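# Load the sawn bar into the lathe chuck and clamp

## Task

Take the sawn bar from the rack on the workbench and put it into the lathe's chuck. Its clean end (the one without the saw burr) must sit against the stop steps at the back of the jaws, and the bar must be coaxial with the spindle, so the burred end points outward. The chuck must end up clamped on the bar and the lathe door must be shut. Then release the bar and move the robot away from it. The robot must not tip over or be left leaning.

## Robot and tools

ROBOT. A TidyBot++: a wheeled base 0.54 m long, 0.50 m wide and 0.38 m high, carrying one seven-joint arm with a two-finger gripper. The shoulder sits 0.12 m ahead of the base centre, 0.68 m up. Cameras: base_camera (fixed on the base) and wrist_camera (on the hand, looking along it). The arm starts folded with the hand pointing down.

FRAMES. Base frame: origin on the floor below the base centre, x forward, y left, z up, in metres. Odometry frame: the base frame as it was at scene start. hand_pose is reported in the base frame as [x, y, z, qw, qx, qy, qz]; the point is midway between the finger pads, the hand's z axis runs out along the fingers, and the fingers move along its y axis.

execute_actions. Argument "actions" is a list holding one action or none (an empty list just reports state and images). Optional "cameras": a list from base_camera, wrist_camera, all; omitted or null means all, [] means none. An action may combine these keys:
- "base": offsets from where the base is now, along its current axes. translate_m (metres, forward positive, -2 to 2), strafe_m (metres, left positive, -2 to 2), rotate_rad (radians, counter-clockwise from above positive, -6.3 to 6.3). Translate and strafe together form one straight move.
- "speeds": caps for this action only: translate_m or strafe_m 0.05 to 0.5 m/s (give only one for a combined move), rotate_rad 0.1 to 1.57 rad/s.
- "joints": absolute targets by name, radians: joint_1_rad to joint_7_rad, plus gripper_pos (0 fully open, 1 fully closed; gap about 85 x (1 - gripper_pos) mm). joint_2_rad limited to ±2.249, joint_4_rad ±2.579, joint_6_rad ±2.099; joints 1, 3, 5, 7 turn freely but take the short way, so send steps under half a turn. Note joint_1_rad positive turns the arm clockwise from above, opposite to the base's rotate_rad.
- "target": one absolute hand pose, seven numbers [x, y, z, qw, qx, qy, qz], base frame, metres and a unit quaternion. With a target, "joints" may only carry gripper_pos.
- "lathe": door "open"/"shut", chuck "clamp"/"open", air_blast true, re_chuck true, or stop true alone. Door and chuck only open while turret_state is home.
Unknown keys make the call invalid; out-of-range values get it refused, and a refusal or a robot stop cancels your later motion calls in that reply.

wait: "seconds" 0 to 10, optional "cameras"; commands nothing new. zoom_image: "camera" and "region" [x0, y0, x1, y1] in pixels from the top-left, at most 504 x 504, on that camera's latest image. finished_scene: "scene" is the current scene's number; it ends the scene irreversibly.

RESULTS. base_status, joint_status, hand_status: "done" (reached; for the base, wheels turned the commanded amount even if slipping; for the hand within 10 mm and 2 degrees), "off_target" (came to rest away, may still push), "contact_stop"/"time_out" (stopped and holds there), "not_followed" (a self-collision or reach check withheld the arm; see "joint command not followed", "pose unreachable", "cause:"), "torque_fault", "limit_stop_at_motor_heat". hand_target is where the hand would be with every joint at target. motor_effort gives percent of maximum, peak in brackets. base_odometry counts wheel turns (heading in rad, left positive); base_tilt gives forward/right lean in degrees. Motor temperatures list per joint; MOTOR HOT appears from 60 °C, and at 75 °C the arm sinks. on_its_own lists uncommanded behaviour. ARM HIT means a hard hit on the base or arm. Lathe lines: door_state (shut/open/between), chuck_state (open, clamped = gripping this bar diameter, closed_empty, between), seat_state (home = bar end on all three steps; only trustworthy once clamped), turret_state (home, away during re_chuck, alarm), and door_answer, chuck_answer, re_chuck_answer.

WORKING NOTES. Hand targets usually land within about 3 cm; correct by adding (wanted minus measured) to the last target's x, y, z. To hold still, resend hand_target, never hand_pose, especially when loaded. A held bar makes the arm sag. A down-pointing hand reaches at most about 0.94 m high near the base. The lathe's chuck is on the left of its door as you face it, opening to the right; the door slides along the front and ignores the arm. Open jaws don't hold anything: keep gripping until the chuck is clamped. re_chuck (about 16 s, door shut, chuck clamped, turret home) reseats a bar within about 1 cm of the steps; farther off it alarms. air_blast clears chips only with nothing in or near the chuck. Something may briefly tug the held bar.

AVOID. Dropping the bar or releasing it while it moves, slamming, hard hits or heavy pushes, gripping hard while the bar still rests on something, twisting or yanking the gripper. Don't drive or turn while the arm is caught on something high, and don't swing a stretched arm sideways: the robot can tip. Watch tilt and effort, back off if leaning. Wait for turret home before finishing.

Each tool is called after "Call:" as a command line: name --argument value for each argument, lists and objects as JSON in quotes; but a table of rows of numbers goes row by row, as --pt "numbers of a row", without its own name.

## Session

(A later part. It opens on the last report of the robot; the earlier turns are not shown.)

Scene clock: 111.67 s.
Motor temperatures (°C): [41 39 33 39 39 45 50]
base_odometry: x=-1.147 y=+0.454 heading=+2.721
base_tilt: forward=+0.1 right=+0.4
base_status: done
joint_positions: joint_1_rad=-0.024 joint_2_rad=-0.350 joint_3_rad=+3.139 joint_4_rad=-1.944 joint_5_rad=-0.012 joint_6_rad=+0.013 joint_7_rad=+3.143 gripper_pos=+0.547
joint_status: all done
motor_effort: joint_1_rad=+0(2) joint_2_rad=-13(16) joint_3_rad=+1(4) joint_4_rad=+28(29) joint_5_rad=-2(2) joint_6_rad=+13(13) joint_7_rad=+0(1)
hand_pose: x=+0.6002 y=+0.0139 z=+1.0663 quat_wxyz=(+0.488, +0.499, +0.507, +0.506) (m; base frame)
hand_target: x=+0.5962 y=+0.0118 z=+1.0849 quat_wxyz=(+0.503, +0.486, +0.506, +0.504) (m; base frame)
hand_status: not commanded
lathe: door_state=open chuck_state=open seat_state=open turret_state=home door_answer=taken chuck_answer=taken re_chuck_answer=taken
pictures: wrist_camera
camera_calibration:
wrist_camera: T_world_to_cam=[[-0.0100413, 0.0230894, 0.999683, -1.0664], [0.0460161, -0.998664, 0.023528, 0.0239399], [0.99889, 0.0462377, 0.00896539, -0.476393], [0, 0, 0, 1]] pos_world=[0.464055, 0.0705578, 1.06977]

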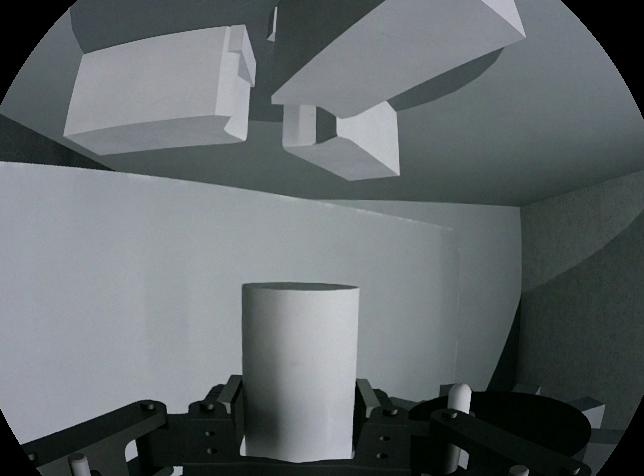

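Call:
execute_actions --actions '[{"base":{"strafe_m":0.025},"speeds":{"strafe_m":0.1},"joints":{"joint_2_rad":-0.335}}]' --cameras '["wrist_camera"]'

Call:
zoom_image --camera "wrist_camera" --region '[220, 110, 420, 300]'

Scene clock: 132.07 s.
Motor temperatures (°C): [41 39 33 39 39 45 50]
base_odometry: x=-1.157 y=+0.431 heading=+2.721
base_tilt: forward=+0.1 right=+0.4
base_status: done
joint_positions: joint_1_rad=-0.023 joint_2_rad=-0.335 joint_3_rad=+3.137 joint_4_rad=-1.944 joint_5_rad=-0.012 joint_6_rad=+0.013 joint_7_rad=+3.143 gripper_pos=+0.547
joint_status: all done
motor_effort: joint_1_rad=+0(2) joint_2_rad=-14(15) joint_3_rad=+2(3) joint_4_rad=+28(29) joint_5_rad=-2(2) joint_6_rad=+13(13) joint_7_rad=+0(0)
hand_pose: x=+0.6058 y=+0.0152 z=+1.0590 quat_wxyz=(+0.484, +0.502, +0.511, +0.502) (m; base frame)
hand_target: x=+0.6061 y=+0.0120 z=+1.0728 quat_wxyz=(+0.497, +0.492, +0.513, +0.498) (m; base frame)
hand_status: not commanded
lathe: door_state=open chuck_state=open seat_state=open turret_state=home door_answer=taken chuck_answer=taken re_chuck_answer=taken
pictures: wrist_camera
camera_calibration:
wrist_camera: T_world_to_cam=[[0.00512669, 0.0241538, 0.999695, -1.06829], [0.0482546, -0.99855, 0.0238787, 0.0234354], [0.998822, 0.0481174, -0.00628478, -0.465822], [0, 0, 0, 1]] pos_world=[0.469619, 0.0716189, 1.06448]

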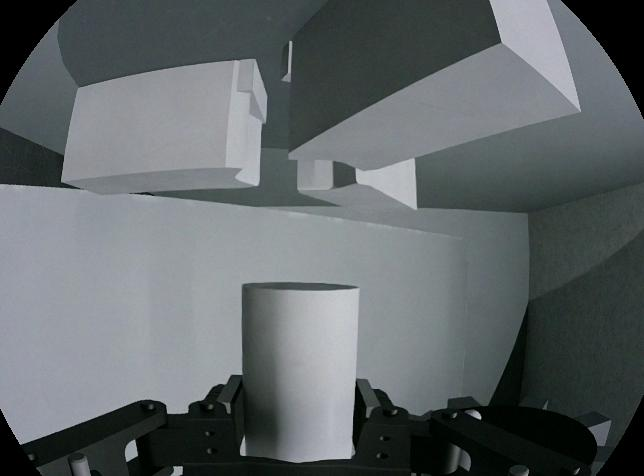

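Scaled by 2.520.

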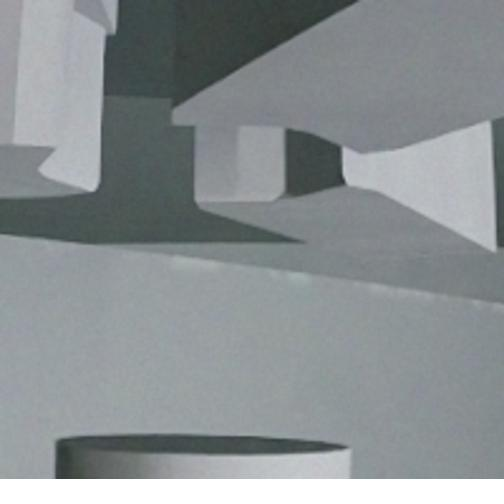

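Call:
execute_actions --actions '[{"base":{"translate_m":0.024},"speeds":{"translate_m":0.1}}]' --cameras '["base_camera","wrist_camera"]'

Call:
zoom_image --camera "wrist_camera" --region '[220, 110, 420, 300]'

Call:
execute_actions --actions '[{"base":{"strafe_m":0.025},"speeds":{"strafe_m":0.1}}]' --cameras '["wrist_camera"]'

Call:
zoom_image --camera "wrist_camera" --region '[220, 110, 420, 300]'

Scene clock: 149.27 s.
Motor temperatures (°C): [41 39 33 39 39 45 50]
base_odometry: x=-1.179 y=+0.441 heading=+2.721
base_tilt: forward=+0.0 right=+0.5
base_status: done
joint_positions: joint_1_rad=-0.023 joint_2_rad=-0.322 joint_3_rad=+3.137 joint_4_rad=-1.943 joint_5_rad=-0.012 joint_6_rad=+0.012 joint_7_rad=+3.143 gripper_pos=+0.547
joint_status: not commanded
motor_effort: joint_1_rad=+0(1) joint_2_rad=-14(16) joint_3_rad=+1(2) joint_4_rad=+28(29) joint_5_rad=-2(2) joint_6_rad=+13(13) joint_7_rad=+0(0)
hand_pose: x=+0.6105 y=+0.0153 z=+1.0530 quat_wxyz=(+0.481, +0.505, +0.514, +0.499) (m; base frame)
hand_target: x=+0.6061 y=+0.0120 z=+1.0728 quat_wxyz=(+0.497, +0.492, +0.513, +0.498) (m; base frame)
hand_status: not commanded
lathe: door_state=open chuck_state=open seat_state=open turret_state=home door_answer=taken chuck_answer=taken re_chuck_answer=taken
pictures: base_camera, wrist_camera
camera_calibration:
wrist_camera: T_world_to_cam=[[0.018116, 0.0244604, 0.999537, -1.07], [0.048575, -0.998542, 0.0235556, 0.0236129], [0.998655, 0.0481258, -0.0192778, -0.456765], [0, 0, 0, 1]] pos_world=[0.474388, 0.0717333, 1.06015]

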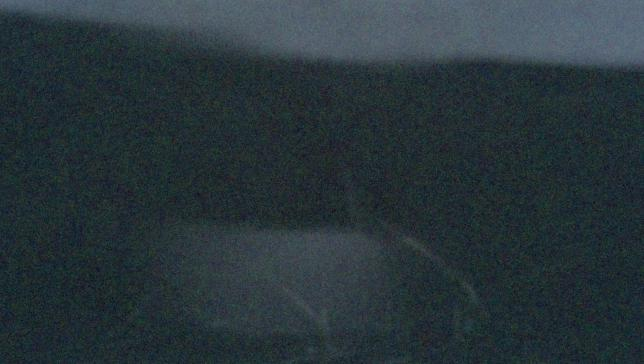

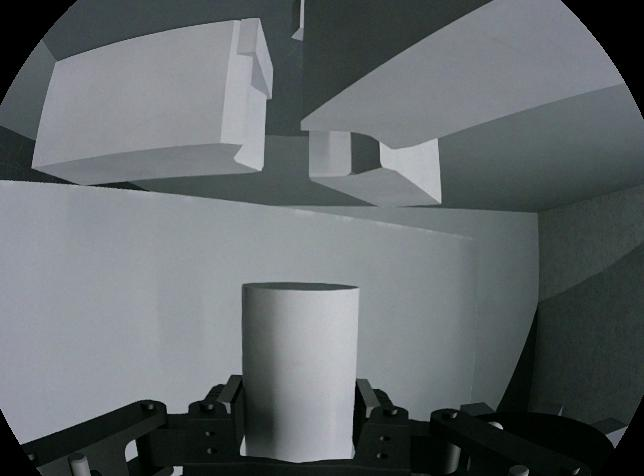

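Scaled by 2.520.

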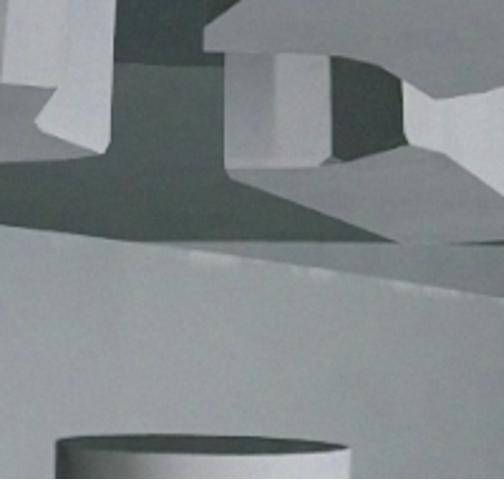

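Scene clock: 150.07 s.
Motor temperatures (°C): [41 39 33 39 39 45 50]
base_odometry: x=-1.189 y=+0.418 heading=+2.721
base_tilt: forward=+0.1 right=+0.4
base_status: done
joint_positions: joint_1_rad=-0.023 joint_2_rad=-0.322 joint_3_rad=+3.136 joint_4_rad=-1.943 joint_5_rad=-0.012 joint_6_rad=+0.012 joint_7_rad=+3.143 gripper_pos=+0.547
joint_status: not commanded
motor_effort: joint_1_rad=+0(2) joint_2_rad=-14(15) joint_3_rad=+1(3) joint_4_rad=+28(29) joint_5_rad=-2(2) joint_6_rad=+13(13) joint_7_rad=+0(0)
hand_pose: x=+0.6105 y=+0.0161 z=+1.0529 quat_wxyz=(+0.481, +0.505, +0.515, +0.499) (m; base frame)
hand_target: x=+0.6061 y=+0.0120 z=+1.0728 quat_wxyz=(+0.497, +0.492, +0.513, +0.498) (m; base frame)
hand_status: not commanded
lathe: door_state=open chuck_state=open seat_state=open turret_state=home door_answer=taken chuck_answer=taken re_chuck_answer=taken
pictures: wrist_camera
camera_calibration:
wrist_camera: T_world_to_cam=[[0.0181364, 0.0249213, 0.999525, -1.07], [0.049797, -0.998471, 0.0239914, 0.023171], [0.998595, 0.0493382, -0.0193497, -0.45667], [0, 0, 0, 1]] pos_world=[0.47428, 0.0723327, 1.0601]

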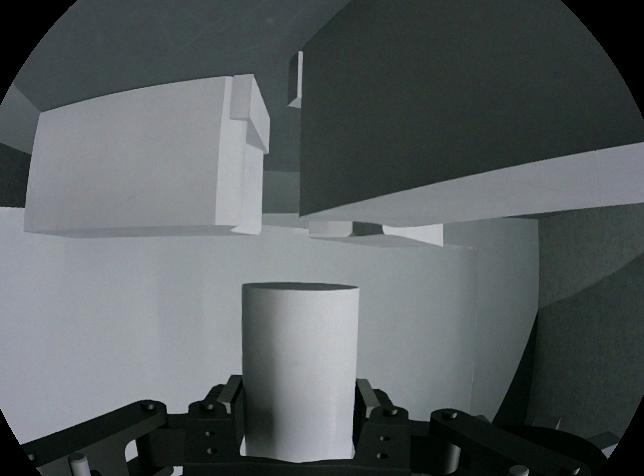

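Scaled by 2.520.

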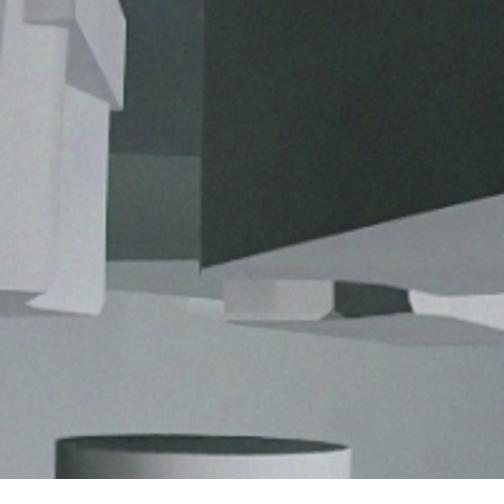

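Call:
execute_actions --actions '[{"base":{"translate_m":0.005},"speeds":{"translate_m":0.1},"joints":{"joint_2_rad":-0.36}}]' --cameras '["wrist_camera"]'

Call:
zoom_image --camera "wrist_camera" --region '[220, 110, 420, 300]'

Scene clock: 156.43 s.
Motor temperatures (°C): [41 39 33 39 39 45 50]
base_odometry: x=-1.194 y=+0.420 heading=+2.721
base_tilt: forward=+0.0 right=+0.4
base_status: done
joint_positions: joint_1_rad=-0.023 joint_2_rad=-0.325 joint_3_rad=+3.136 joint_4_rad=-1.943 joint_5_rad=-0.012 joint_6_rad=+0.011 joint_7_rad=+3.143 gripper_pos=+0.547
joint_status: all done
motor_effort: joint_1_rad=+0(1) joint_2_rad=-14(17) joint_3_rad=+1(3) joint_4_rad=+28(30) joint_5_rad=-2(2) joint_6_rad=+13(13) joint_7_rad=+0(0)
hand_pose: x=+0.6096 y=+0.0161 z=+1.0542 quat_wxyz=(+0.481, +0.504, +0.514, +0.500) (m; base frame)
hand_target: x=+0.5962 y=+0.0118 z=+1.0849 quat_wxyz=(+0.503, +0.486, +0.506, +0.504) (m; base frame)
hand_status: not commanded
lathe: door_state=open chuck_state=open seat_state=open turret_state=home door_answer=taken chuck_answer=taken re_chuck_answer=taken
pictures: wrist_camera
camera_calibration:
wrist_camera: T_world_to_cam=[[0.015831, 0.0248679, 0.999565, -1.06987], [0.0497464, -0.998472, 0.0240528, 0.0231328], [0.998636, 0.049344, -0.0170439, -0.458199], [0, 0, 0, 1]] pos_world=[0.47336, 0.0723122, 1.06104]

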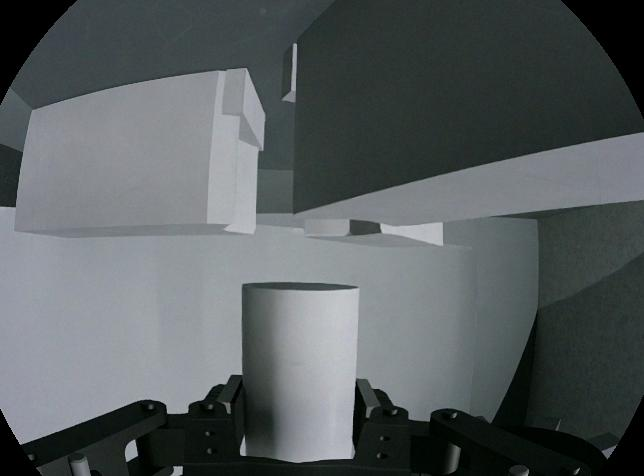

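Scaled by 2.520.

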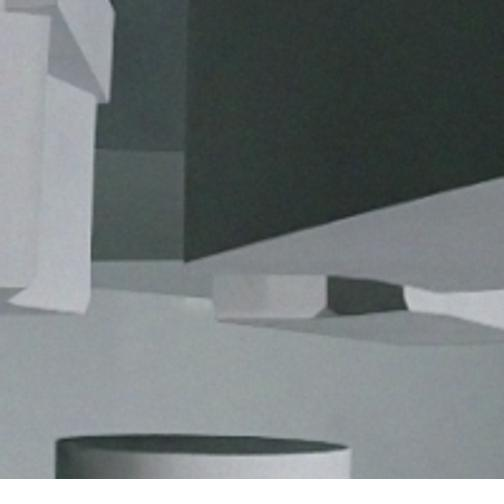

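Call:
execute_actions --actions '[{"joints":{"joint_2_rad":-0.38}}]' --cameras '[]'

Scene clock: 157.67 s.
Motor temperatures (°C): [41 39 33 39 39 45 50]
base_odometry: x=-1.194 y=+0.420 heading=+2.721
base_tilt: forward=+0.1 right=+0.4
base_status: not commanded
joint_positions: joint_1_rad=-0.023 joint_2_rad=-0.340 joint_3_rad=+3.136 joint_4_rad=-1.943 joint_5_rad=-0.012 joint_6_rad=+0.011 joint_7_rad=+3.143 gripper_pos=+0.547
joint_status: joint_2_rad off_target (ended at -0.340, target -0.380)
motor_effort: joint_1_rad=+0(0) joint_2_rad=-13(16) joint_3_rad=+1(1) joint_4_rad=+28(29) joint_5_rad=-2(2) joint_6_rad=+12(13) joint_7_rad=+0(0)
hand_pose: x=+0.6037 y=+0.0160 z=+1.0618 quat_wxyz=(+0.485, +0.500, +0.510, +0.504) (m; base frame)
hand_target: x=+0.5881 y=+0.0117 z=+1.0943 quat_wxyz=(+0.508, +0.481, +0.501, +0.509) (m; base frame)
hand_status: not commanded
lathe: door_state=open chuck_state=open seat_state=open turret_state=home door_answer=taken chuck_answer=taken re_chuck_answer=taken
pictures: none
No camera images: "cameras" was empty.

Call:
execute_actions --actions '[{"base":{"strafe_m":0.008},"speeds":{"strafe_m":0.05}}]' --cameras '["wrist_camera"]'

Call:
zoom_image --camera "wrist_camera" --region '[220, 110, 420, 300]'

Scene clock: 159.30 s.
Motor temperatures (°C): [41 39 33 39 39 45 50]
base_odometry: x=-1.197 y=+0.413 heading=+2.721
base_tilt: forward=+0.0 right=+0.5
base_status: done
joint_positions: joint_1_rad=-0.023 joint_2_rad=-0.340 joint_3_rad=+3.136 joint_4_rad=-1.943 joint_5_rad=-0.012 joint_6_rad=+0.011 joint_7_rad=+3.143 gripper_pos=+0.547
joint_status: not commanded
motor_effort: joint_1_rad=+0(2) joint_2_rad=-13(14) joint_3_rad=+1(4) joint_4_rad=+28(29) joint_5_rad=-2(2) joint_6_rad=+13(13) joint_7_rad=+0(0)
hand_pose: x=+0.6036 y=+0.0161 z=+1.0619 quat_wxyz=(+0.485, +0.500, +0.510, +0.504) (m; base frame)
hand_target: x=+0.5881 y=+0.0117 z=+1.0943 quat_wxyz=(+0.508, +0.481, +0.501, +0.509) (m; base frame)
hand_status: not commanded
lathe: door_state=open chuck_state=open seat_state=open turret_state=home door_answer=taken chuck_answer=taken re_chuck_answer=taken
pictures: wrist_camera
camera_calibration:
wrist_camera: T_world_to_cam=[[0.0000580859, 0.024558, 0.999698, -1.06812], [0.049531, -0.998471, 0.024525, 0.0228358], [0.998773, 0.0495147, -0.00127438, -0.468953], [0, 0, 0, 1]] pos_world=[0.467308, 0.0722517, 1.06664]

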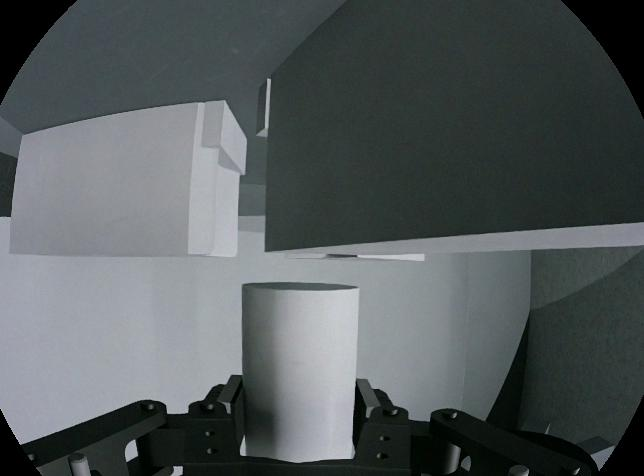

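Scaled by 2.520.

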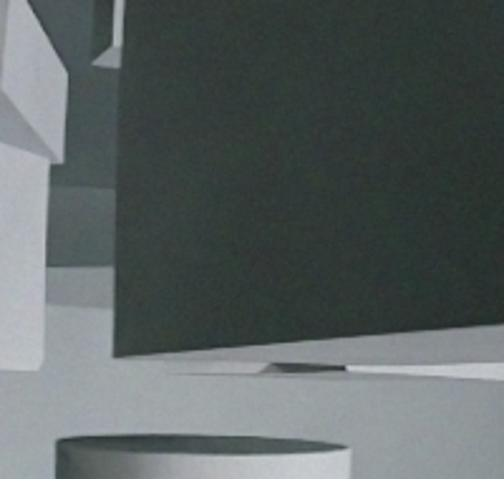

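Call:
execute_actions --actions '[{"joints":{"joint_2_rad":-0.353}}]' --cameras '[]'

Scene clock: 161.43 s.
Motor temperatures (°C): [41 39 33 39 39 45 50]
base_odometry: x=-1.197 y=+0.413 heading=+2.721
base_tilt: forward=+0.1 right=+0.4
base_status: not commanded
joint_positions: joint_1_rad=-0.023 joint_2_rad=-0.339 joint_3_rad=+3.136 joint_4_rad=-1.943 joint_5_rad=-0.012 joint_6_rad=+0.011 joint_7_rad=+3.143 gripper_pos=+0.547
joint_status: all done
motor_effort: joint_1_rad=+0(0) joint_2_rad=-13(14) joint_3_rad=+1(1) joint_4_rad=+28(29) joint_5_rad=-2(2) joint_6_rad=+13(13) joint_7_rad=+0(0)
hand_pose: x=+0.6043 y=+0.0161 z=+1.0610 quat_wxyz=(+0.485, +0.501, +0.511, +0.503) (m; base frame)
hand_target: x=+0.5990 y=+0.0119 z=+1.0815 quat_wxyz=(+0.501, +0.488, +0.508, +0.503) (m; base frame)
hand_status: not commanded
lathe: door_state=open chuck_state=open seat_state=open turret_state=home door_answer=taken chuck_answer=taken re_chuck_answer=taken
pictures: none
No camera images: "cameras" was empty.

Call:
execute_actions --actions '[{"joints":{"joint_2_rad":-0.347}}]' --cameras '[]'

Scene clock: 162.30 s.
Motor temperatures (°C): [41 39 33 39 39 45 50]
base_odometry: x=-1.197 y=+0.413 heading=+2.721
base_tilt: forward=+0.0 right=+0.5
base_status: not commanded
joint_positions: joint_1_rad=-0.023 joint_2_rad=-0.339 joint_3_rad=+3.136 joint_4_rad=-1.943 joint_5_rad=-0.012 joint_6_rad=+0.011 joint_7_rad=+3.143 gripper_pos=+0.547
joint_status: all done
motor_effort: joint_1_rad=+0(0) joint_2_rad=-13(13) joint_3_rad=+1(1) joint_4_rad=+28(29) joint_5_rad=-2(2) joint_6_rad=+12(13) joint_7_rad=+0(0)
hand_pose: x=+0.6043 y=+0.0161 z=+1.0610 quat_wxyz=(+0.485, +0.501, +0.511, +0.503) (m; base frame)
hand_target: x=+0.6014 y=+0.0119 z=+1.0786 quat_wxyz=(+0.500, +0.489, +0.510, +0.501) (m; base frame)
hand_status: not commanded
lathe: door_state=open chuck_state=open seat_state=open turret_state=home door_answer=taken chuck_answer=taken re_chuck_answer=taken
pictures: none
No camera images: "cameras" was empty.

Call:
execute_actions --actions '[{"joints":{"joint_2_rad":-0.340}}]' --cameras '[]'

Scene clock: 163.27 s.
Motor temperatures (°C): [41 39 33 39 39 45 50]
base_odometry: x=-1.197 y=+0.413 heading=+2.721
base_tilt: forward=+0.0 right=+0.5
base_status: not commanded
joint_positions: joint_1_rad=-0.023 joint_2_rad=-0.338 joint_3_rad=+3.136 joint_4_rad=-1.943 joint_5_rad=-0.012 joint_6_rad=+0.011 joint_7_rad=+3.143 gripper_pos=+0.547
joint_status: all done
motor_effort: joint_1_rad=+0(0) joint_2_rad=-13(14) joint_3_rad=+1(1) joint_4_rad=+28(29) joint_5_rad=-2(2) joint_6_rad=+13(13) joint_7_rad=+0(0)
hand_pose: x=+0.6046 y=+0.0161 z=+1.0606 quat_wxyz=(+0.485, +0.501, +0.511, +0.503) (m; base frame)
hand_target: x=+0.6042 y=+0.0120 z=+1.0752 quat_wxyz=(+0.498, +0.491, +0.511, +0.499) (m; base frame)
hand_status: not commanded
lathe: door_state=open chuck_state=open seat_state=open turret_state=home door_answer=taken chuck_answer=taken re_chuck_answer=taken
pictures: none
No camera images: "cameras" was empty.

Now move left ~8 mm more (contact zone close), look.

Call:
execute_actions --actions '[{"base":{"strafe_m":0.005},"speeds":{"strafe_m":0.05},"joints":{"joint_2_rad":-0.333}}]' --cameras '["wrist_camera"]'

Call:
zoom_image --camera "wrist_camera" --region '[200, 200, 400, 390]'

Scene clock: 164.70 s.
Motor temperatures (°C): [41 39 33 39 39 45 50]
base_odometry: x=-1.200 y=+0.408 heading=+2.721
base_tilt: forward=+0.0 right=+0.5
base_status: done
joint_positions: joint_1_rad=-0.023 joint_2_rad=-0.335 joint_3_rad=+3.136 joint_4_rad=-1.943 joint_5_rad=-0.012 joint_6_rad=+0.011 joint_7_rad=+3.143 gripper_pos=+0.547
joint_status: all done
motor_effort: joint_1_rad=+0(2) joint_2_rad=-13(14) joint_3_rad=+1(4) joint_4_rad=+28(29) joint_5_rad=-2(2) joint_6_rad=+13(13) joint_7_rad=+0(0)
hand_pose: x=+0.6057 y=+0.0158 z=+1.0593 quat_wxyz=(+0.484, +0.502, +0.511, +0.502) (m; base frame)
hand_target: x=+0.6069 y=+0.0120 z=+1.0718 quat_wxyz=(+0.496, +0.493, +0.513, +0.498) (m; base frame)
hand_status: not commanded
lathe: door_state=open chuck_state=open seat_state=open turret_state=home door_answer=taken chuck_answer=taken re_chuck_answer=taken
pictures: wrist_camera
camera_calibration:
wrist_camera: T_world_to_cam=[[0.00550518, 0.0245476, 0.999684, -1.06876], [0.0492467, -0.998492, 0.0242472, 0.0230589], [0.998771, 0.0490976, -0.00670577, -0.465254], [0, 0, 0, 1]] pos_world=[0.46943, 0.0721024, 1.06474]

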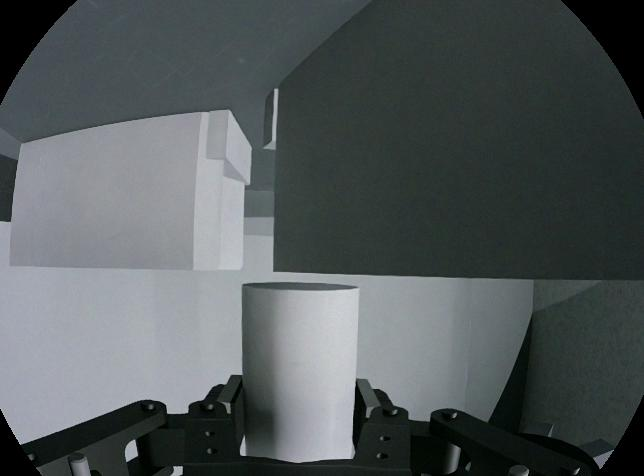

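Scaled by 2.520.

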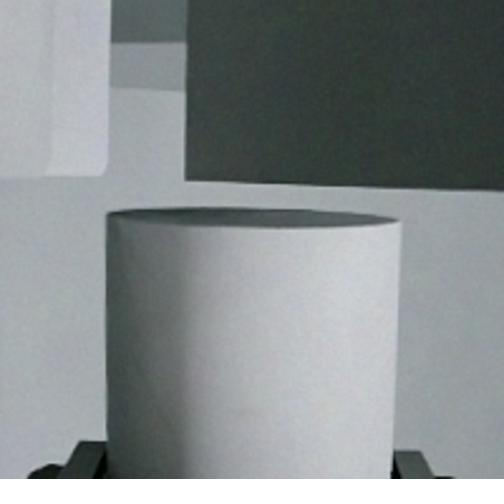

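Call:
execute_actions --actions '[{"base":{"strafe_m":0.006},"speeds":{"strafe_m":0.05}}]' --cameras '["wrist_camera"]'

Call:
zoom_image --camera "wrist_camera" --region '[200, 200, 400, 390]'

Scene clock: 166.70 s.
Motor temperatures (°C): [41 39 33 39 39 45 50]
base_odometry: x=-1.202 y=+0.402 heading=+2.721
base_tilt: forward=+0.1 right=+0.4
base_status: done
joint_positions: joint_1_rad=-0.023 joint_2_rad=-0.335 joint_3_rad=+3.137 joint_4_rad=-1.943 joint_5_rad=-0.012 joint_6_rad=+0.011 joint_7_rad=+3.143 gripper_pos=+0.547
joint_status: not commanded
motor_effort: joint_1_rad=+0(2) joint_2_rad=-13(14) joint_3_rad=+1(2) joint_4_rad=+28(29) joint_5_rad=-2(2) joint_6_rad=+12(13) joint_7_rad=+0(0)
hand_pose: x=+0.6057 y=+0.0155 z=+1.0592 quat_wxyz=(+0.484, +0.502, +0.511, +0.502) (m; base frame)
hand_target: x=+0.6069 y=+0.0120 z=+1.0718 quat_wxyz=(+0.496, +0.493, +0.513, +0.498) (m; base frame)
hand_status: not commanded
lathe: door_state=open chuck_state=open seat_state=open turret_state=home door_answer=taken chuck_answer=taken re_chuck_answer=taken
pictures: wrist_camera
camera_calibration:
wrist_camera: T_world_to_cam=[[0.00564287, 0.0243921, 0.999687, -1.06878], [0.0485715, -0.998529, 0.0240897, 0.0232465], [0.998804, 0.0484203, -0.00681933, -0.465185], [0, 0, 0, 1]] pos_world=[0.469531, 0.0718064, 1.06471]

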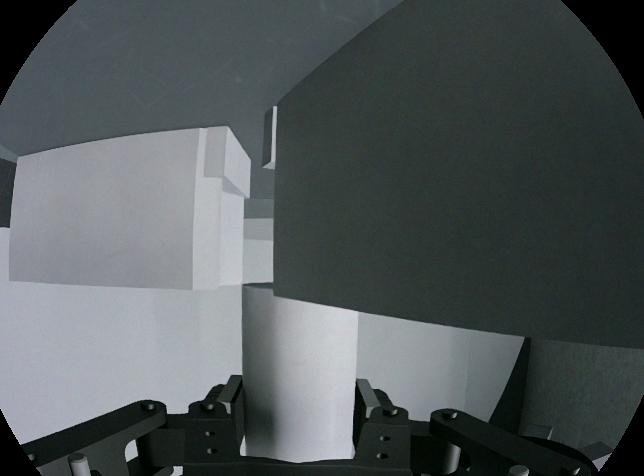

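Scaled by 2.520.

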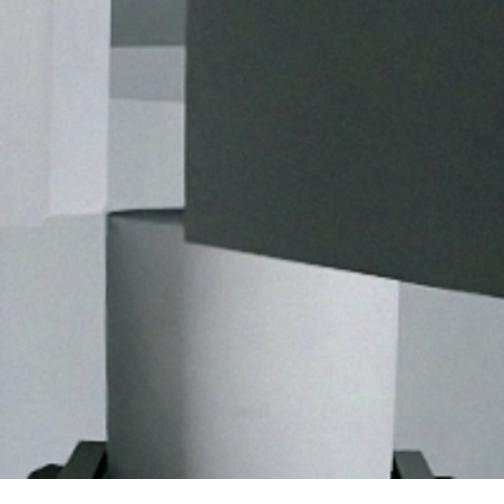

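Call:
execute_actions --actions '[{"base":{"strafe_m":0.004},"speeds":{"strafe_m":0.05}}]' --cameras '["wrist_camera"]'

Call:
zoom_image --camera "wrist_camera" --region '[200, 200, 400, 390]'

Scene clock: 168.43 s.
Motor temperatures (°C): [41 39 33 39 39 45 50]
base_odometry: x=-1.204 y=+0.399 heading=+2.721
base_tilt: forward=+0.0 right=+0.4
base_status: done
joint_positions: joint_1_rad=-0.020 joint_2_rad=-0.335 joint_3_rad=+3.141 joint_4_rad=-1.943 joint_5_rad=-0.012 joint_6_rad=+0.011 joint_7_rad=+3.143 gripper_pos=+0.547
joint_status: not commanded
motor_effort: joint_1_rad=+0(4) joint_2_rad=-14(15) joint_3_rad=+1(4) joint_4_rad=+28(29) joint_5_rad=-2(2) joint_6_rad=+12(13) joint_7_rad=+0(0)
hand_pose: x=+0.6060 y=+0.0115 z=+1.0591 quat_wxyz=(+0.486, +0.504, +0.509, +0.501) (m; base frame)
hand_target: x=+0.6069 y=+0.0120 z=+1.0718 quat_wxyz=(+0.496, +0.493, +0.513, +0.498) (m; base frame)
hand_status: not commanded
lathe: door_state=open chuck_state=open seat_state=open turret_state=home door_answer=taken chuck_answer=taken re_chuck_answer=taken
pictures: wrist_camera
camera_calibration:
wrist_camera: T_world_to_cam=[[0.00610643, 0.0228804, 0.99972, -1.06888], [0.0416083, -0.998878, 0.022607, 0.0250846], [0.999115, 0.0414586, -0.00705159, -0.46509], [0, 0, 0, 1]] pos_world=[0.470162, 0.0687948, 1.06474]

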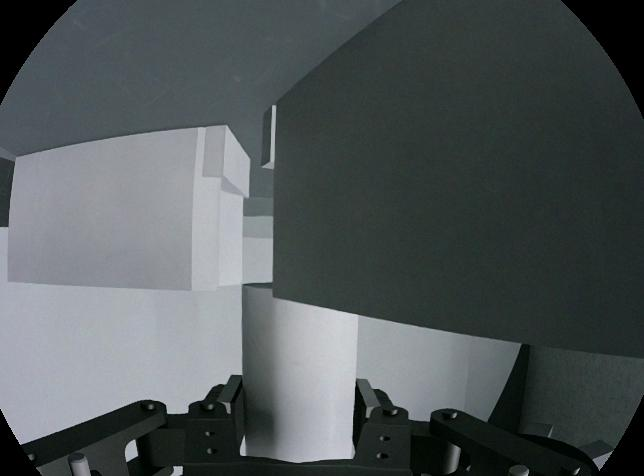

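Scaled by 2.520.

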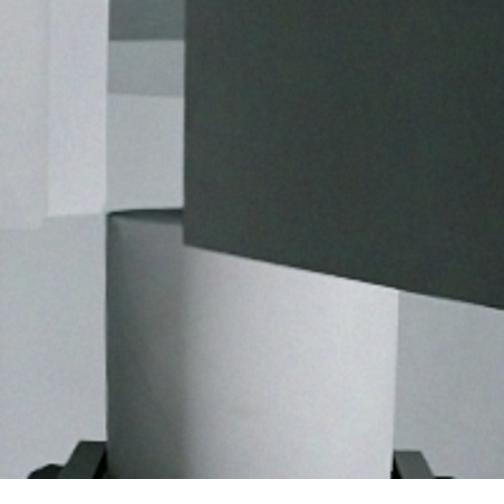

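Call:
execute_actions --actions '[{"base":{"translate_m":-0.003},"speeds":{"translate_m":0.05}}]' --cameras '[]'

Scene clock: 175.47 s.
Motor temperatures (°C): [41 39 33 39 39 45 50]
base_odometry: x=-1.201 y=+0.398 heading=+2.721
base_tilt: forward=+0.0 right=+0.5
base_status: done
joint_positions: joint_1_rad=-0.020 joint_2_rad=-0.332 joint_3_rad=+3.141 joint_4_rad=-1.943 joint_5_rad=-0.012 joint_6_rad=+0.011 joint_7_rad=+3.143 gripper_pos=+0.547
joint_status: not commanded
motor_effort: joint_1_rad=+0(1) joint_2_rad=-12(16) joint_3_rad=+0(1) joint_4_rad=+28(29) joint_5_rad=-2(2) joint_6_rad=+12(13) joint_7_rad=+0(0)
hand_pose: x=+0.6071 y=+0.0115 z=+1.0577 quat_wxyz=(+0.485, +0.505, +0.510, +0.500) (m; base frame)
hand_target: x=+0.6069 y=+0.0120 z=+1.0718 quat_wxyz=(+0.496, +0.493, +0.513, +0.498) (m; base frame)
hand_status: not commanded
lathe: door_state=open chuck_state=open seat_state=open turret_state=home door_answer=taken chuck_answer=taken re_chuck_answer=taken
pictures: none
No camera images: "cameras" was empty.

Call:
execute_actions --actions '[{"base":{"translate_m":-0.004},"speeds":{"translate_m":0.05}}]' --cameras '["wrist_camera"]'

Call:
zoom_image --camera "wrist_camera" --region '[200, 200, 400, 390]'

Scene clock: 177.07 s.
Motor temperatures (°C): [41 39 33 39 39 45 50]
base_odometry: x=-1.198 y=+0.396 heading=+2.721
base_tilt: forward=+0.0 right=+0.5
base_status: done
joint_positions: joint_1_rad=-0.020 joint_2_rad=-0.329 joint_3_rad=+3.141 joint_4_rad=-1.943 joint_5_rad=-0.012 joint_6_rad=+0.010 joint_7_rad=+3.143 gripper_pos=+0.547
joint_status: not commanded
motor_effort: joint_1_rad=-1(1) joint_2_rad=-13(19) joint_3_rad=+0(2) joint_4_rad=+28(30) joint_5_rad=-2(2) joint_6_rad=+12(14) joint_7_rad=+0(0)
hand_pose: x=+0.6082 y=+0.0116 z=+1.0563 quat_wxyz=(+0.484, +0.506, +0.511, +0.499) (m; base frame)
hand_target: x=+0.6069 y=+0.0120 z=+1.0718 quat_wxyz=(+0.496, +0.493, +0.513, +0.498) (m; base frame)
hand_status: not commanded
lathe: door_state=open chuck_state=open seat_state=open turret_state=home door_answer=taken chuck_answer=taken re_chuck_answer=taken
pictures: wrist_camera
camera_calibration:
wrist_camera: T_world_to_cam=[[0.0121823, 0.0230041, 0.999661, -1.06976], [0.0417539, -0.998875, 0.0224772, 0.0251519], [0.999054, 0.0414659, -0.0131291, -0.460843], [0, 0, 0, 1]] pos_world=[0.472389, 0.0688418, 1.06278]

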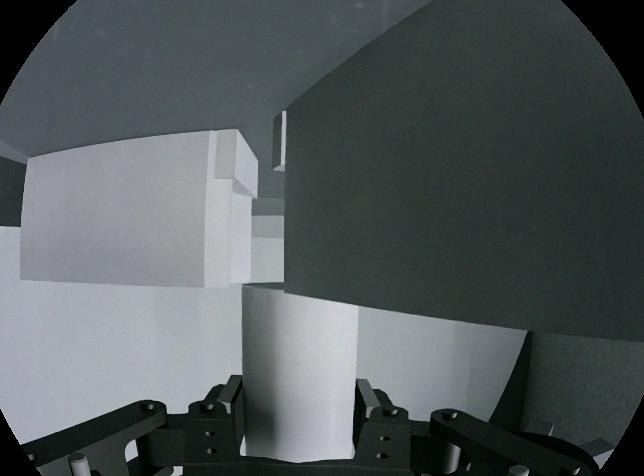

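Scaled by 2.520.

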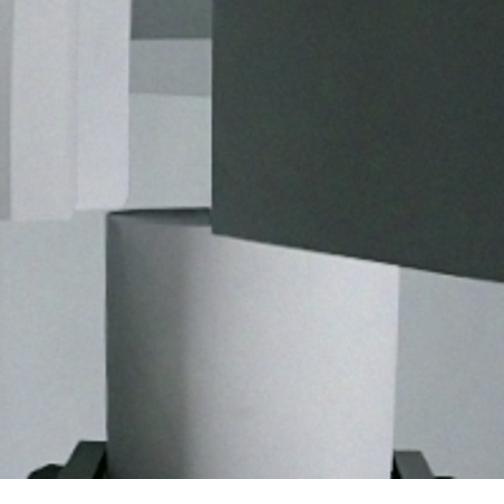

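Call:
execute_actions --actions '[{"base":{"strafe_m":-0.01},"speeds":{"strafe_m":0.05},"joints":{"joint_2_rad":-0.372}}]' --cameras '["wrist_camera"]'

Call:
zoom_image --camera "wrist_camera" --region '[200, 200, 400, 390]'

Scene clock: 192.33 s.
Motor temperatures (°C): [41 39 33 40 39 45 50]
base_odometry: x=-1.194 y=+0.405 heading=+2.721
base_tilt: forward=+0.0 right=+0.4
base_status: done
joint_positions: joint_1_rad=-0.020 joint_2_rad=-0.340 joint_3_rad=+3.142 joint_4_rad=-1.943 joint_5_rad=-0.012 joint_6_rad=+0.010 joint_7_rad=+3.143 gripper_pos=+0.547
joint_status: all done
motor_effort: joint_1_rad=+0(1) joint_2_rad=-13(16) joint_3_rad=+1(4) joint_4_rad=+28(29) joint_5_rad=-2(2) joint_6_rad=+13(13) joint_7_rad=+0(0)
hand_pose: x=+0.6041 y=+0.0107 z=+1.0617 quat_wxyz=(+0.487, +0.503, +0.508, +0.502) (m; base frame)
hand_target: x=+0.5913 y=+0.0117 z=+1.0906 quat_wxyz=(+0.506, +0.483, +0.503, +0.507) (m; base frame)
hand_status: not commanded
lathe: door_state=open chuck_state=open seat_state=open turret_state=home door_answer=taken chuck_answer=taken re_chuck_answer=taken
pictures: wrist_camera
camera_calibration:
wrist_camera: T_world_to_cam=[[0.00132136, 0.0223691, 0.999749, -1.06854], [0.0402572, -0.998941, 0.0222978, 0.025451], [0.999188, 0.0402177, -0.00222048, -0.468345], [0, 0, 0, 1]] pos_world=[0.468353, 0.0681621, 1.06667]

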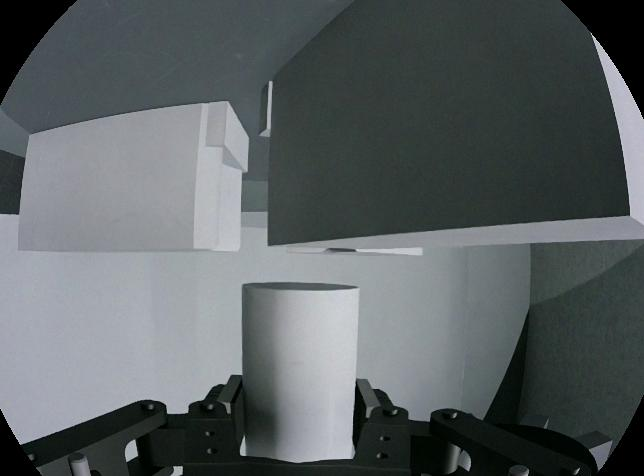

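Scaled by 2.520.

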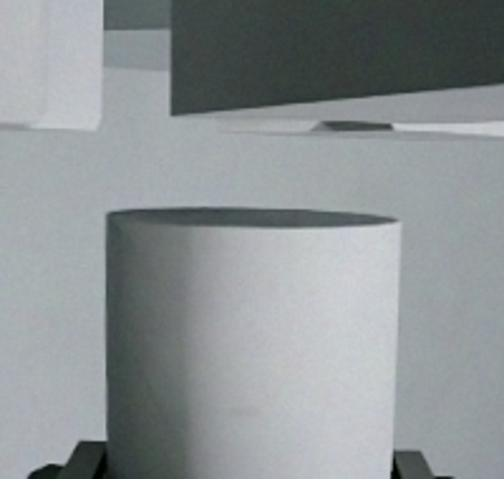

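Call:
execute_actions --actions '[{"joints":{"joint_2_rad":-0.328}}]' --cameras '[]'

Scene clock: 196.47 s.
Motor temperatures (°C): [41 39 33 40 39 45 50]
base_odometry: x=-1.194 y=+0.405 heading=+2.721
base_tilt: forward=+0.0 right=+0.4
base_status: not commanded
joint_positions: joint_1_rad=-0.020 joint_2_rad=-0.323 joint_3_rad=+3.142 joint_4_rad=-1.942 joint_5_rad=-0.012 joint_6_rad=+0.010 joint_7_rad=+3.143 gripper_pos=+0.547
joint_status: all done
motor_effort: joint_1_rad=+0(0) joint_2_rad=-13(15) joint_3_rad=+0(1) joint_4_rad=+28(29) joint_5_rad=-2(2) joint_6_rad=+13(13) joint_7_rad=+0(0)
hand_pose: x=+0.6103 y=+0.0108 z=+1.0536 quat_wxyz=(+0.483, +0.507, +0.512, +0.498) (m; base frame)
hand_target: x=+0.6089 y=+0.0121 z=+1.0694 quat_wxyz=(+0.495, +0.494, +0.514, +0.496) (m; base frame)
hand_status: not commanded
lathe: door_state=open chuck_state=open seat_state=open turret_state=home door_answer=taken chuck_answer=taken re_chuck_answer=taken
pictures: none
No camera images: "cameras" was empty.

Call:
execute_actions --actions '[{"joints":{"joint_2_rad":-0.366}}]' --cameras '[]'

Scene clock: 197.73 s.
Motor temperatures (°C): [41 39 33 40 39 45 50]
base_odometry: x=-1.194 y=+0.405 heading=+2.721
base_tilt: forward=+0.0 right=+0.5
base_status: not commanded
joint_positions: joint_1_rad=-0.020 joint_2_rad=-0.333 joint_3_rad=+3.142 joint_4_rad=-1.942 joint_5_rad=-0.012 joint_6_rad=+0.010 joint_7_rad=+3.143 gripper_pos=+0.547
joint_status: all done
motor_effort: joint_1_rad=+0(0) joint_2_rad=-13(16) joint_3_rad=+1(1) joint_4_rad=+28(29) joint_5_rad=-2(2) joint_6_rad=+13(13) joint_7_rad=+0(0)
hand_pose: x=+0.6065 y=+0.0108 z=+1.0586 quat_wxyz=(+0.485, +0.505, +0.509, +0.500) (m; base frame)
hand_target: x=+0.5938 y=+0.0118 z=+1.0877 quat_wxyz=(+0.505, +0.485, +0.505, +0.506) (m; base frame)
hand_status: not commanded
lathe: door_state=open chuck_state=open seat_state=open turret_state=home door_answer=taken chuck_answer=taken re_chuck_answer=taken
pictures: none
No camera images: "cameras" was empty.

Call:
execute_actions --actions '[{"base":{"strafe_m":0.014},"speeds":{"strafe_m":0.05}}]' --cameras '["wrist_camera"]'

Scene clock: 199.77 s.
Motor temperatures (°C): [41 39 33 40 39 45 50]
base_odometry: x=-1.199 y=+0.392 heading=+2.721
base_tilt: forward=+0.1 right=+0.5
base_status: done
joint_positions: joint_1_rad=-0.017 joint_2_rad=-0.333 joint_3_rad=+3.144 joint_4_rad=-1.942 joint_5_rad=-0.012 joint_6_rad=+0.010 joint_7_rad=+3.143 gripper_pos=+0.547
joint_status: not commanded
motor_effort: joint_1_rad=+0(6) joint_2_rad=-14(14) joint_3_rad=+1(6) joint_4_rad=+28(29) joint_5_rad=-2(2) joint_6_rad=+12(13) joint_7_rad=+0(0)
hand_pose: x=+0.6065 y=+0.0086 z=+1.0588 quat_wxyz=(+0.486, +0.506, +0.508, +0.499) (m; base frame)
hand_target: x=+0.5938 y=+0.0118 z=+1.0877 quat_wxyz=(+0.505, +0.485, +0.505, +0.506) (m; base frame)
hand_status: not commanded
lathe: door_state=open chuck_state=open seat_state=open turret_state=home door_answer=taken chuck_answer=taken re_chuck_answer=taken
pictures: wrist_camera
camera_calibration:
wrist_camera: T_world_to_cam=[[0.00750519, 0.0220384, 0.999729, -1.06931], [0.0362074, -0.999108, 0.0217529, 0.0263018], [0.999316, 0.0360343, -0.00829645, -0.46429], [0, 0, 0, 1]] pos_world=[0.471046, 0.0665747, 1.0646]

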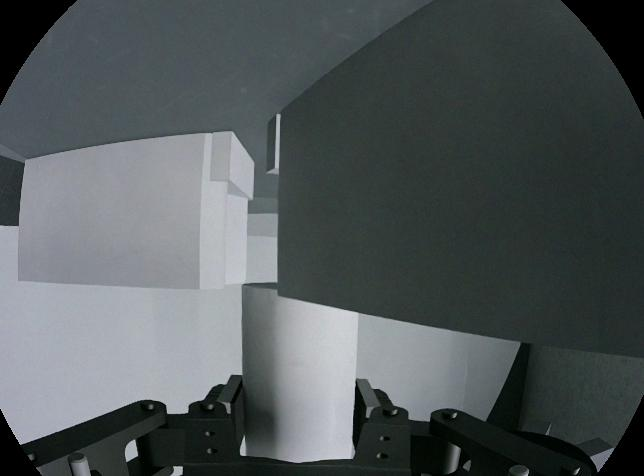

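Call:
zoom_image --camera "wrist_camera" --region '[200, 240, 380, 340]'

Scaled by 2.800.

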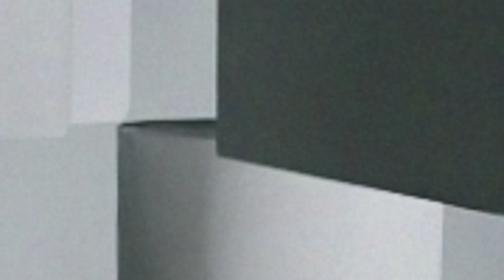

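Call:
execute_actions --actions '[{"base":{"translate_m":-0.004},"speeds":{"translate_m":0.05}}]' --cameras '[]'

Scene clock: 202.83 s.
Motor temperatures (°C): [41 39 33 40 39 45 50]
base_odometry: x=-1.196 y=+0.391 heading=+2.721
base_tilt: forward=+0.0 right=+0.4
base_status: done
joint_positions: joint_1_rad=-0.017 joint_2_rad=-0.335 joint_3_rad=+3.144 joint_4_rad=-1.942 joint_5_rad=-0.012 joint_6_rad=+0.010 joint_7_rad=+3.143 gripper_pos=+0.547
joint_status: not commanded
motor_effort: joint_1_rad=+0(1) joint_2_rad=-14(19) joint_3_rad=+1(2) joint_4_rad=+28(31) joint_5_rad=-2(2) joint_6_rad=+12(13) joint_7_rad=+0(0)
hand_pose: x=+0.6058 y=+0.0085 z=+1.0596 quat_wxyz=(+0.487, +0.506, +0.508, +0.500) (m; base frame)
hand_target: x=+0.5938 y=+0.0118 z=+1.0877 quat_wxyz=(+0.505, +0.485, +0.505, +0.506) (m; base frame)
hand_status: not commanded
lathe: door_state=open chuck_state=open seat_state=open turret_state=home door_answer=taken chuck_answer=taken re_chuck_answer=taken
pictures: none
No camera images: "cameras" was empty.

Call:
execute_actions --actions '[{"base":{"strafe_m":0.003},"speeds":{"strafe_m":0.05}}]' --cameras '[]'

Scene clock: 204.27 s.
Motor temperatures (°C): [41 39 33 40 39 45 50]
base_odometry: x=-1.197 y=+0.388 heading=+2.721
base_tilt: forward=+0.1 right=+0.5
base_status: done
joint_positions: joint_1_rad=-0.015 joint_2_rad=-0.335 joint_3_rad=+3.146 joint_4_rad=-1.942 joint_5_rad=-0.012 joint_6_rad=+0.010 joint_7_rad=+3.143 gripper_pos=+0.547
joint_status: not commanded
motor_effort: joint_1_rad=-1(5) joint_2_rad=-14(15) joint_3_rad=+0(6) joint_4_rad=+28(29) joint_5_rad=-2(2) joint_6_rad=+12(13) joint_7_rad=+0(1)
hand_pose: x=+0.6059 y=+0.0060 z=+1.0597 quat_wxyz=(+0.488, +0.507, +0.506, +0.499) (m; base frame)
hand_target: x=+0.5938 y=+0.0118 z=+1.0877 quat_wxyz=(+0.505, +0.485, +0.505, +0.506) (m; base frame)
hand_status: not commanded
lathe: door_state=open chuck_state=open seat_state=open turret_state=home door_answer=taken chuck_answer=taken re_chuck_answer=taken
pictures: none
No camera images: "cameras" was empty.

Call:
execute_actions --actions '[{"base":{"strafe_m":-0.045},"speeds":{"strafe_m":0.15}}]' --cameras '["wrist_camera"]'

Call:
zoom_image --camera "wrist_camera" --region '[180, 100, 320, 220]'

Call:
zoom_image --camera "wrist_camera" --region '[280, 100, 420, 220]'

Scene clock: 227.47 s.
Motor temperatures (°C): [41 39 33 40 39 45 50]
base_odometry: x=-1.178 y=+0.429 heading=+2.720
base_tilt: forward=+0.0 right=+0.4
base_status: done
joint_positions: joint_1_rad=-0.016 joint_2_rad=-0.336 joint_3_rad=+3.144 joint_4_rad=-1.942 joint_5_rad=-0.012 joint_6_rad=+0.009 joint_7_rad=+3.143 gripper_pos=+0.547
joint_status: not commanded
motor_effort: joint_1_rad=+0(2) joint_2_rad=-13(17) joint_3_rad=+1(3) joint_4_rad=+28(29) joint_5_rad=-1(2) joint_6_rad=+12(13) joint_7_rad=+0(0)
hand_pose: x=+0.6058 y=+0.0080 z=+1.0597 quat_wxyz=(+0.487, +0.506, +0.507, +0.500) (m; base frame)
hand_target: x=+0.5938 y=+0.0118 z=+1.0877 quat_wxyz=(+0.505, +0.485, +0.505, +0.506) (m; base frame)
hand_status: not commanded
lathe: door_state=open chuck_state=open seat_state=open turret_state=home door_answer=taken chuck_answer=taken re_chuck_answer=taken
pictures: wrist_camera
camera_calibration:
wrist_camera: T_world_to_cam=[[0.00599988, 0.0220515, 0.999739, -1.06929], [0.0349416, -0.999151, 0.0218288, 0.0264003], [0.999371, 0.0348015, -0.0067653, -0.465126], [0, 0, 0, 1]] pos_world=[0.470327, 0.0661444, 1.06529]

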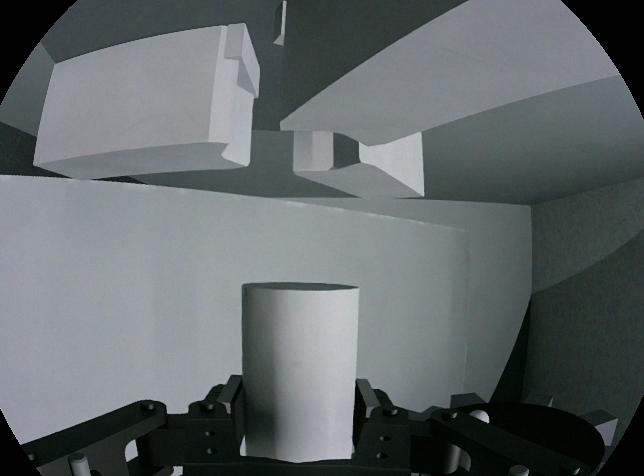

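Scaled by 3.600.

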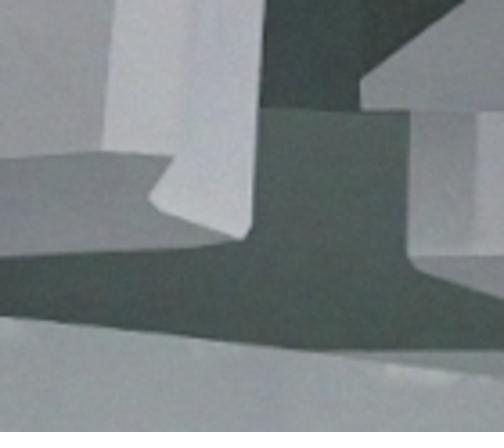

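Scaled by 3.600.

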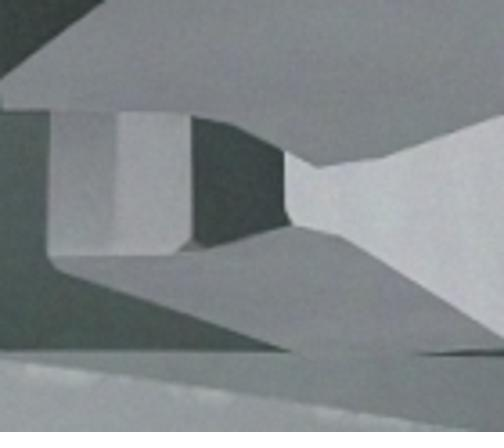

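Call:
execute_actions --actions '[{"base":{"rotate_rad":0.02,"translate_m":-0.008},"speeds":{"translate_m":0.1,"rotate_rad":0.1}}]' --cameras '["wrist_camera"]'

Call:
zoom_image --camera "wrist_camera" --region '[180, 110, 320, 230]'

Call:
zoom_image --camera "wrist_camera" --region '[280, 110, 420, 230]'

Scene clock: 264.97 s.
Motor temperatures (°C): [41 39 33 40 39 45 50]
base_odometry: x=-1.171 y=+0.426 heading=+2.741
base_tilt: forward=+0.0 right=+0.4
base_status: done
joint_positions: joint_1_rad=-0.016 joint_2_rad=-0.340 joint_3_rad=+3.142 joint_4_rad=-1.942 joint_5_rad=-0.012 joint_6_rad=+0.009 joint_7_rad=+3.143 gripper_pos=+0.547
joint_status: not commanded
motor_effort: joint_1_rad=+0(2) joint_2_rad=-13(19) joint_3_rad=+1(3) joint_4_rad=+28(30) joint_5_rad=-2(2) joint_6_rad=+13(14) joint_7_rad=+0(0)
hand_pose: x=+0.6041 y=+0.0088 z=+1.0617 quat_wxyz=(+0.488, +0.504, +0.507, +0.501) (m; base frame)
hand_target: x=+0.5938 y=+0.0118 z=+1.0877 quat_wxyz=(+0.505, +0.485, +0.505, +0.506) (m; base frame)
hand_status: not commanded
lathe: door_state=open chuck_state=open seat_state=open turret_state=home door_answer=taken chuck_answer=taken re_chuck_answer=taken
pictures: wrist_camera
camera_calibration:
wrist_camera: T_world_to_cam=[[0.00195116, 0.0224303, 0.999747, -1.06891], [0.0362809, -0.999092, 0.0223448, 0.0258885], [0.99934, 0.0362281, -0.00276318, -0.467741], [0, 0, 0, 1]] pos_world=[0.468579, 0.0667862, 1.06676]

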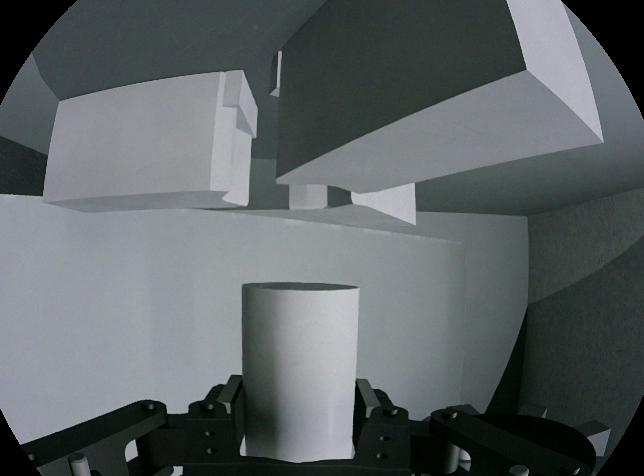

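Scaled by 3.600.

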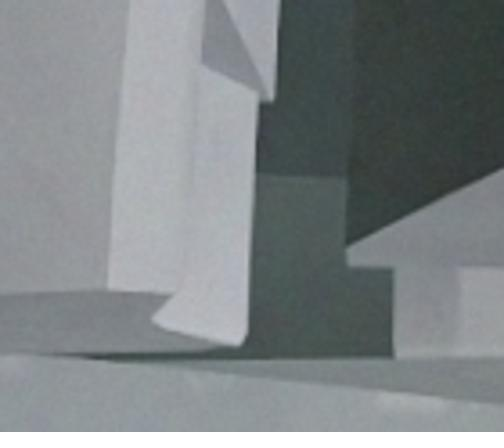

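Scaled by 3.600.

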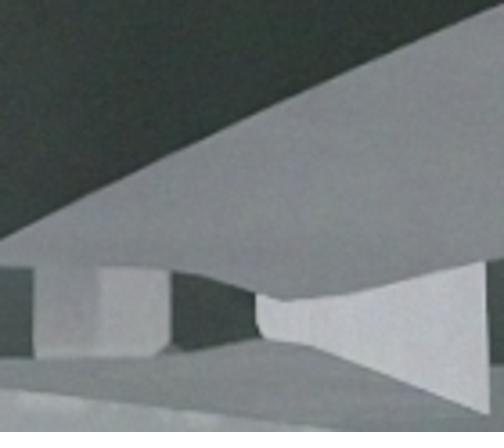

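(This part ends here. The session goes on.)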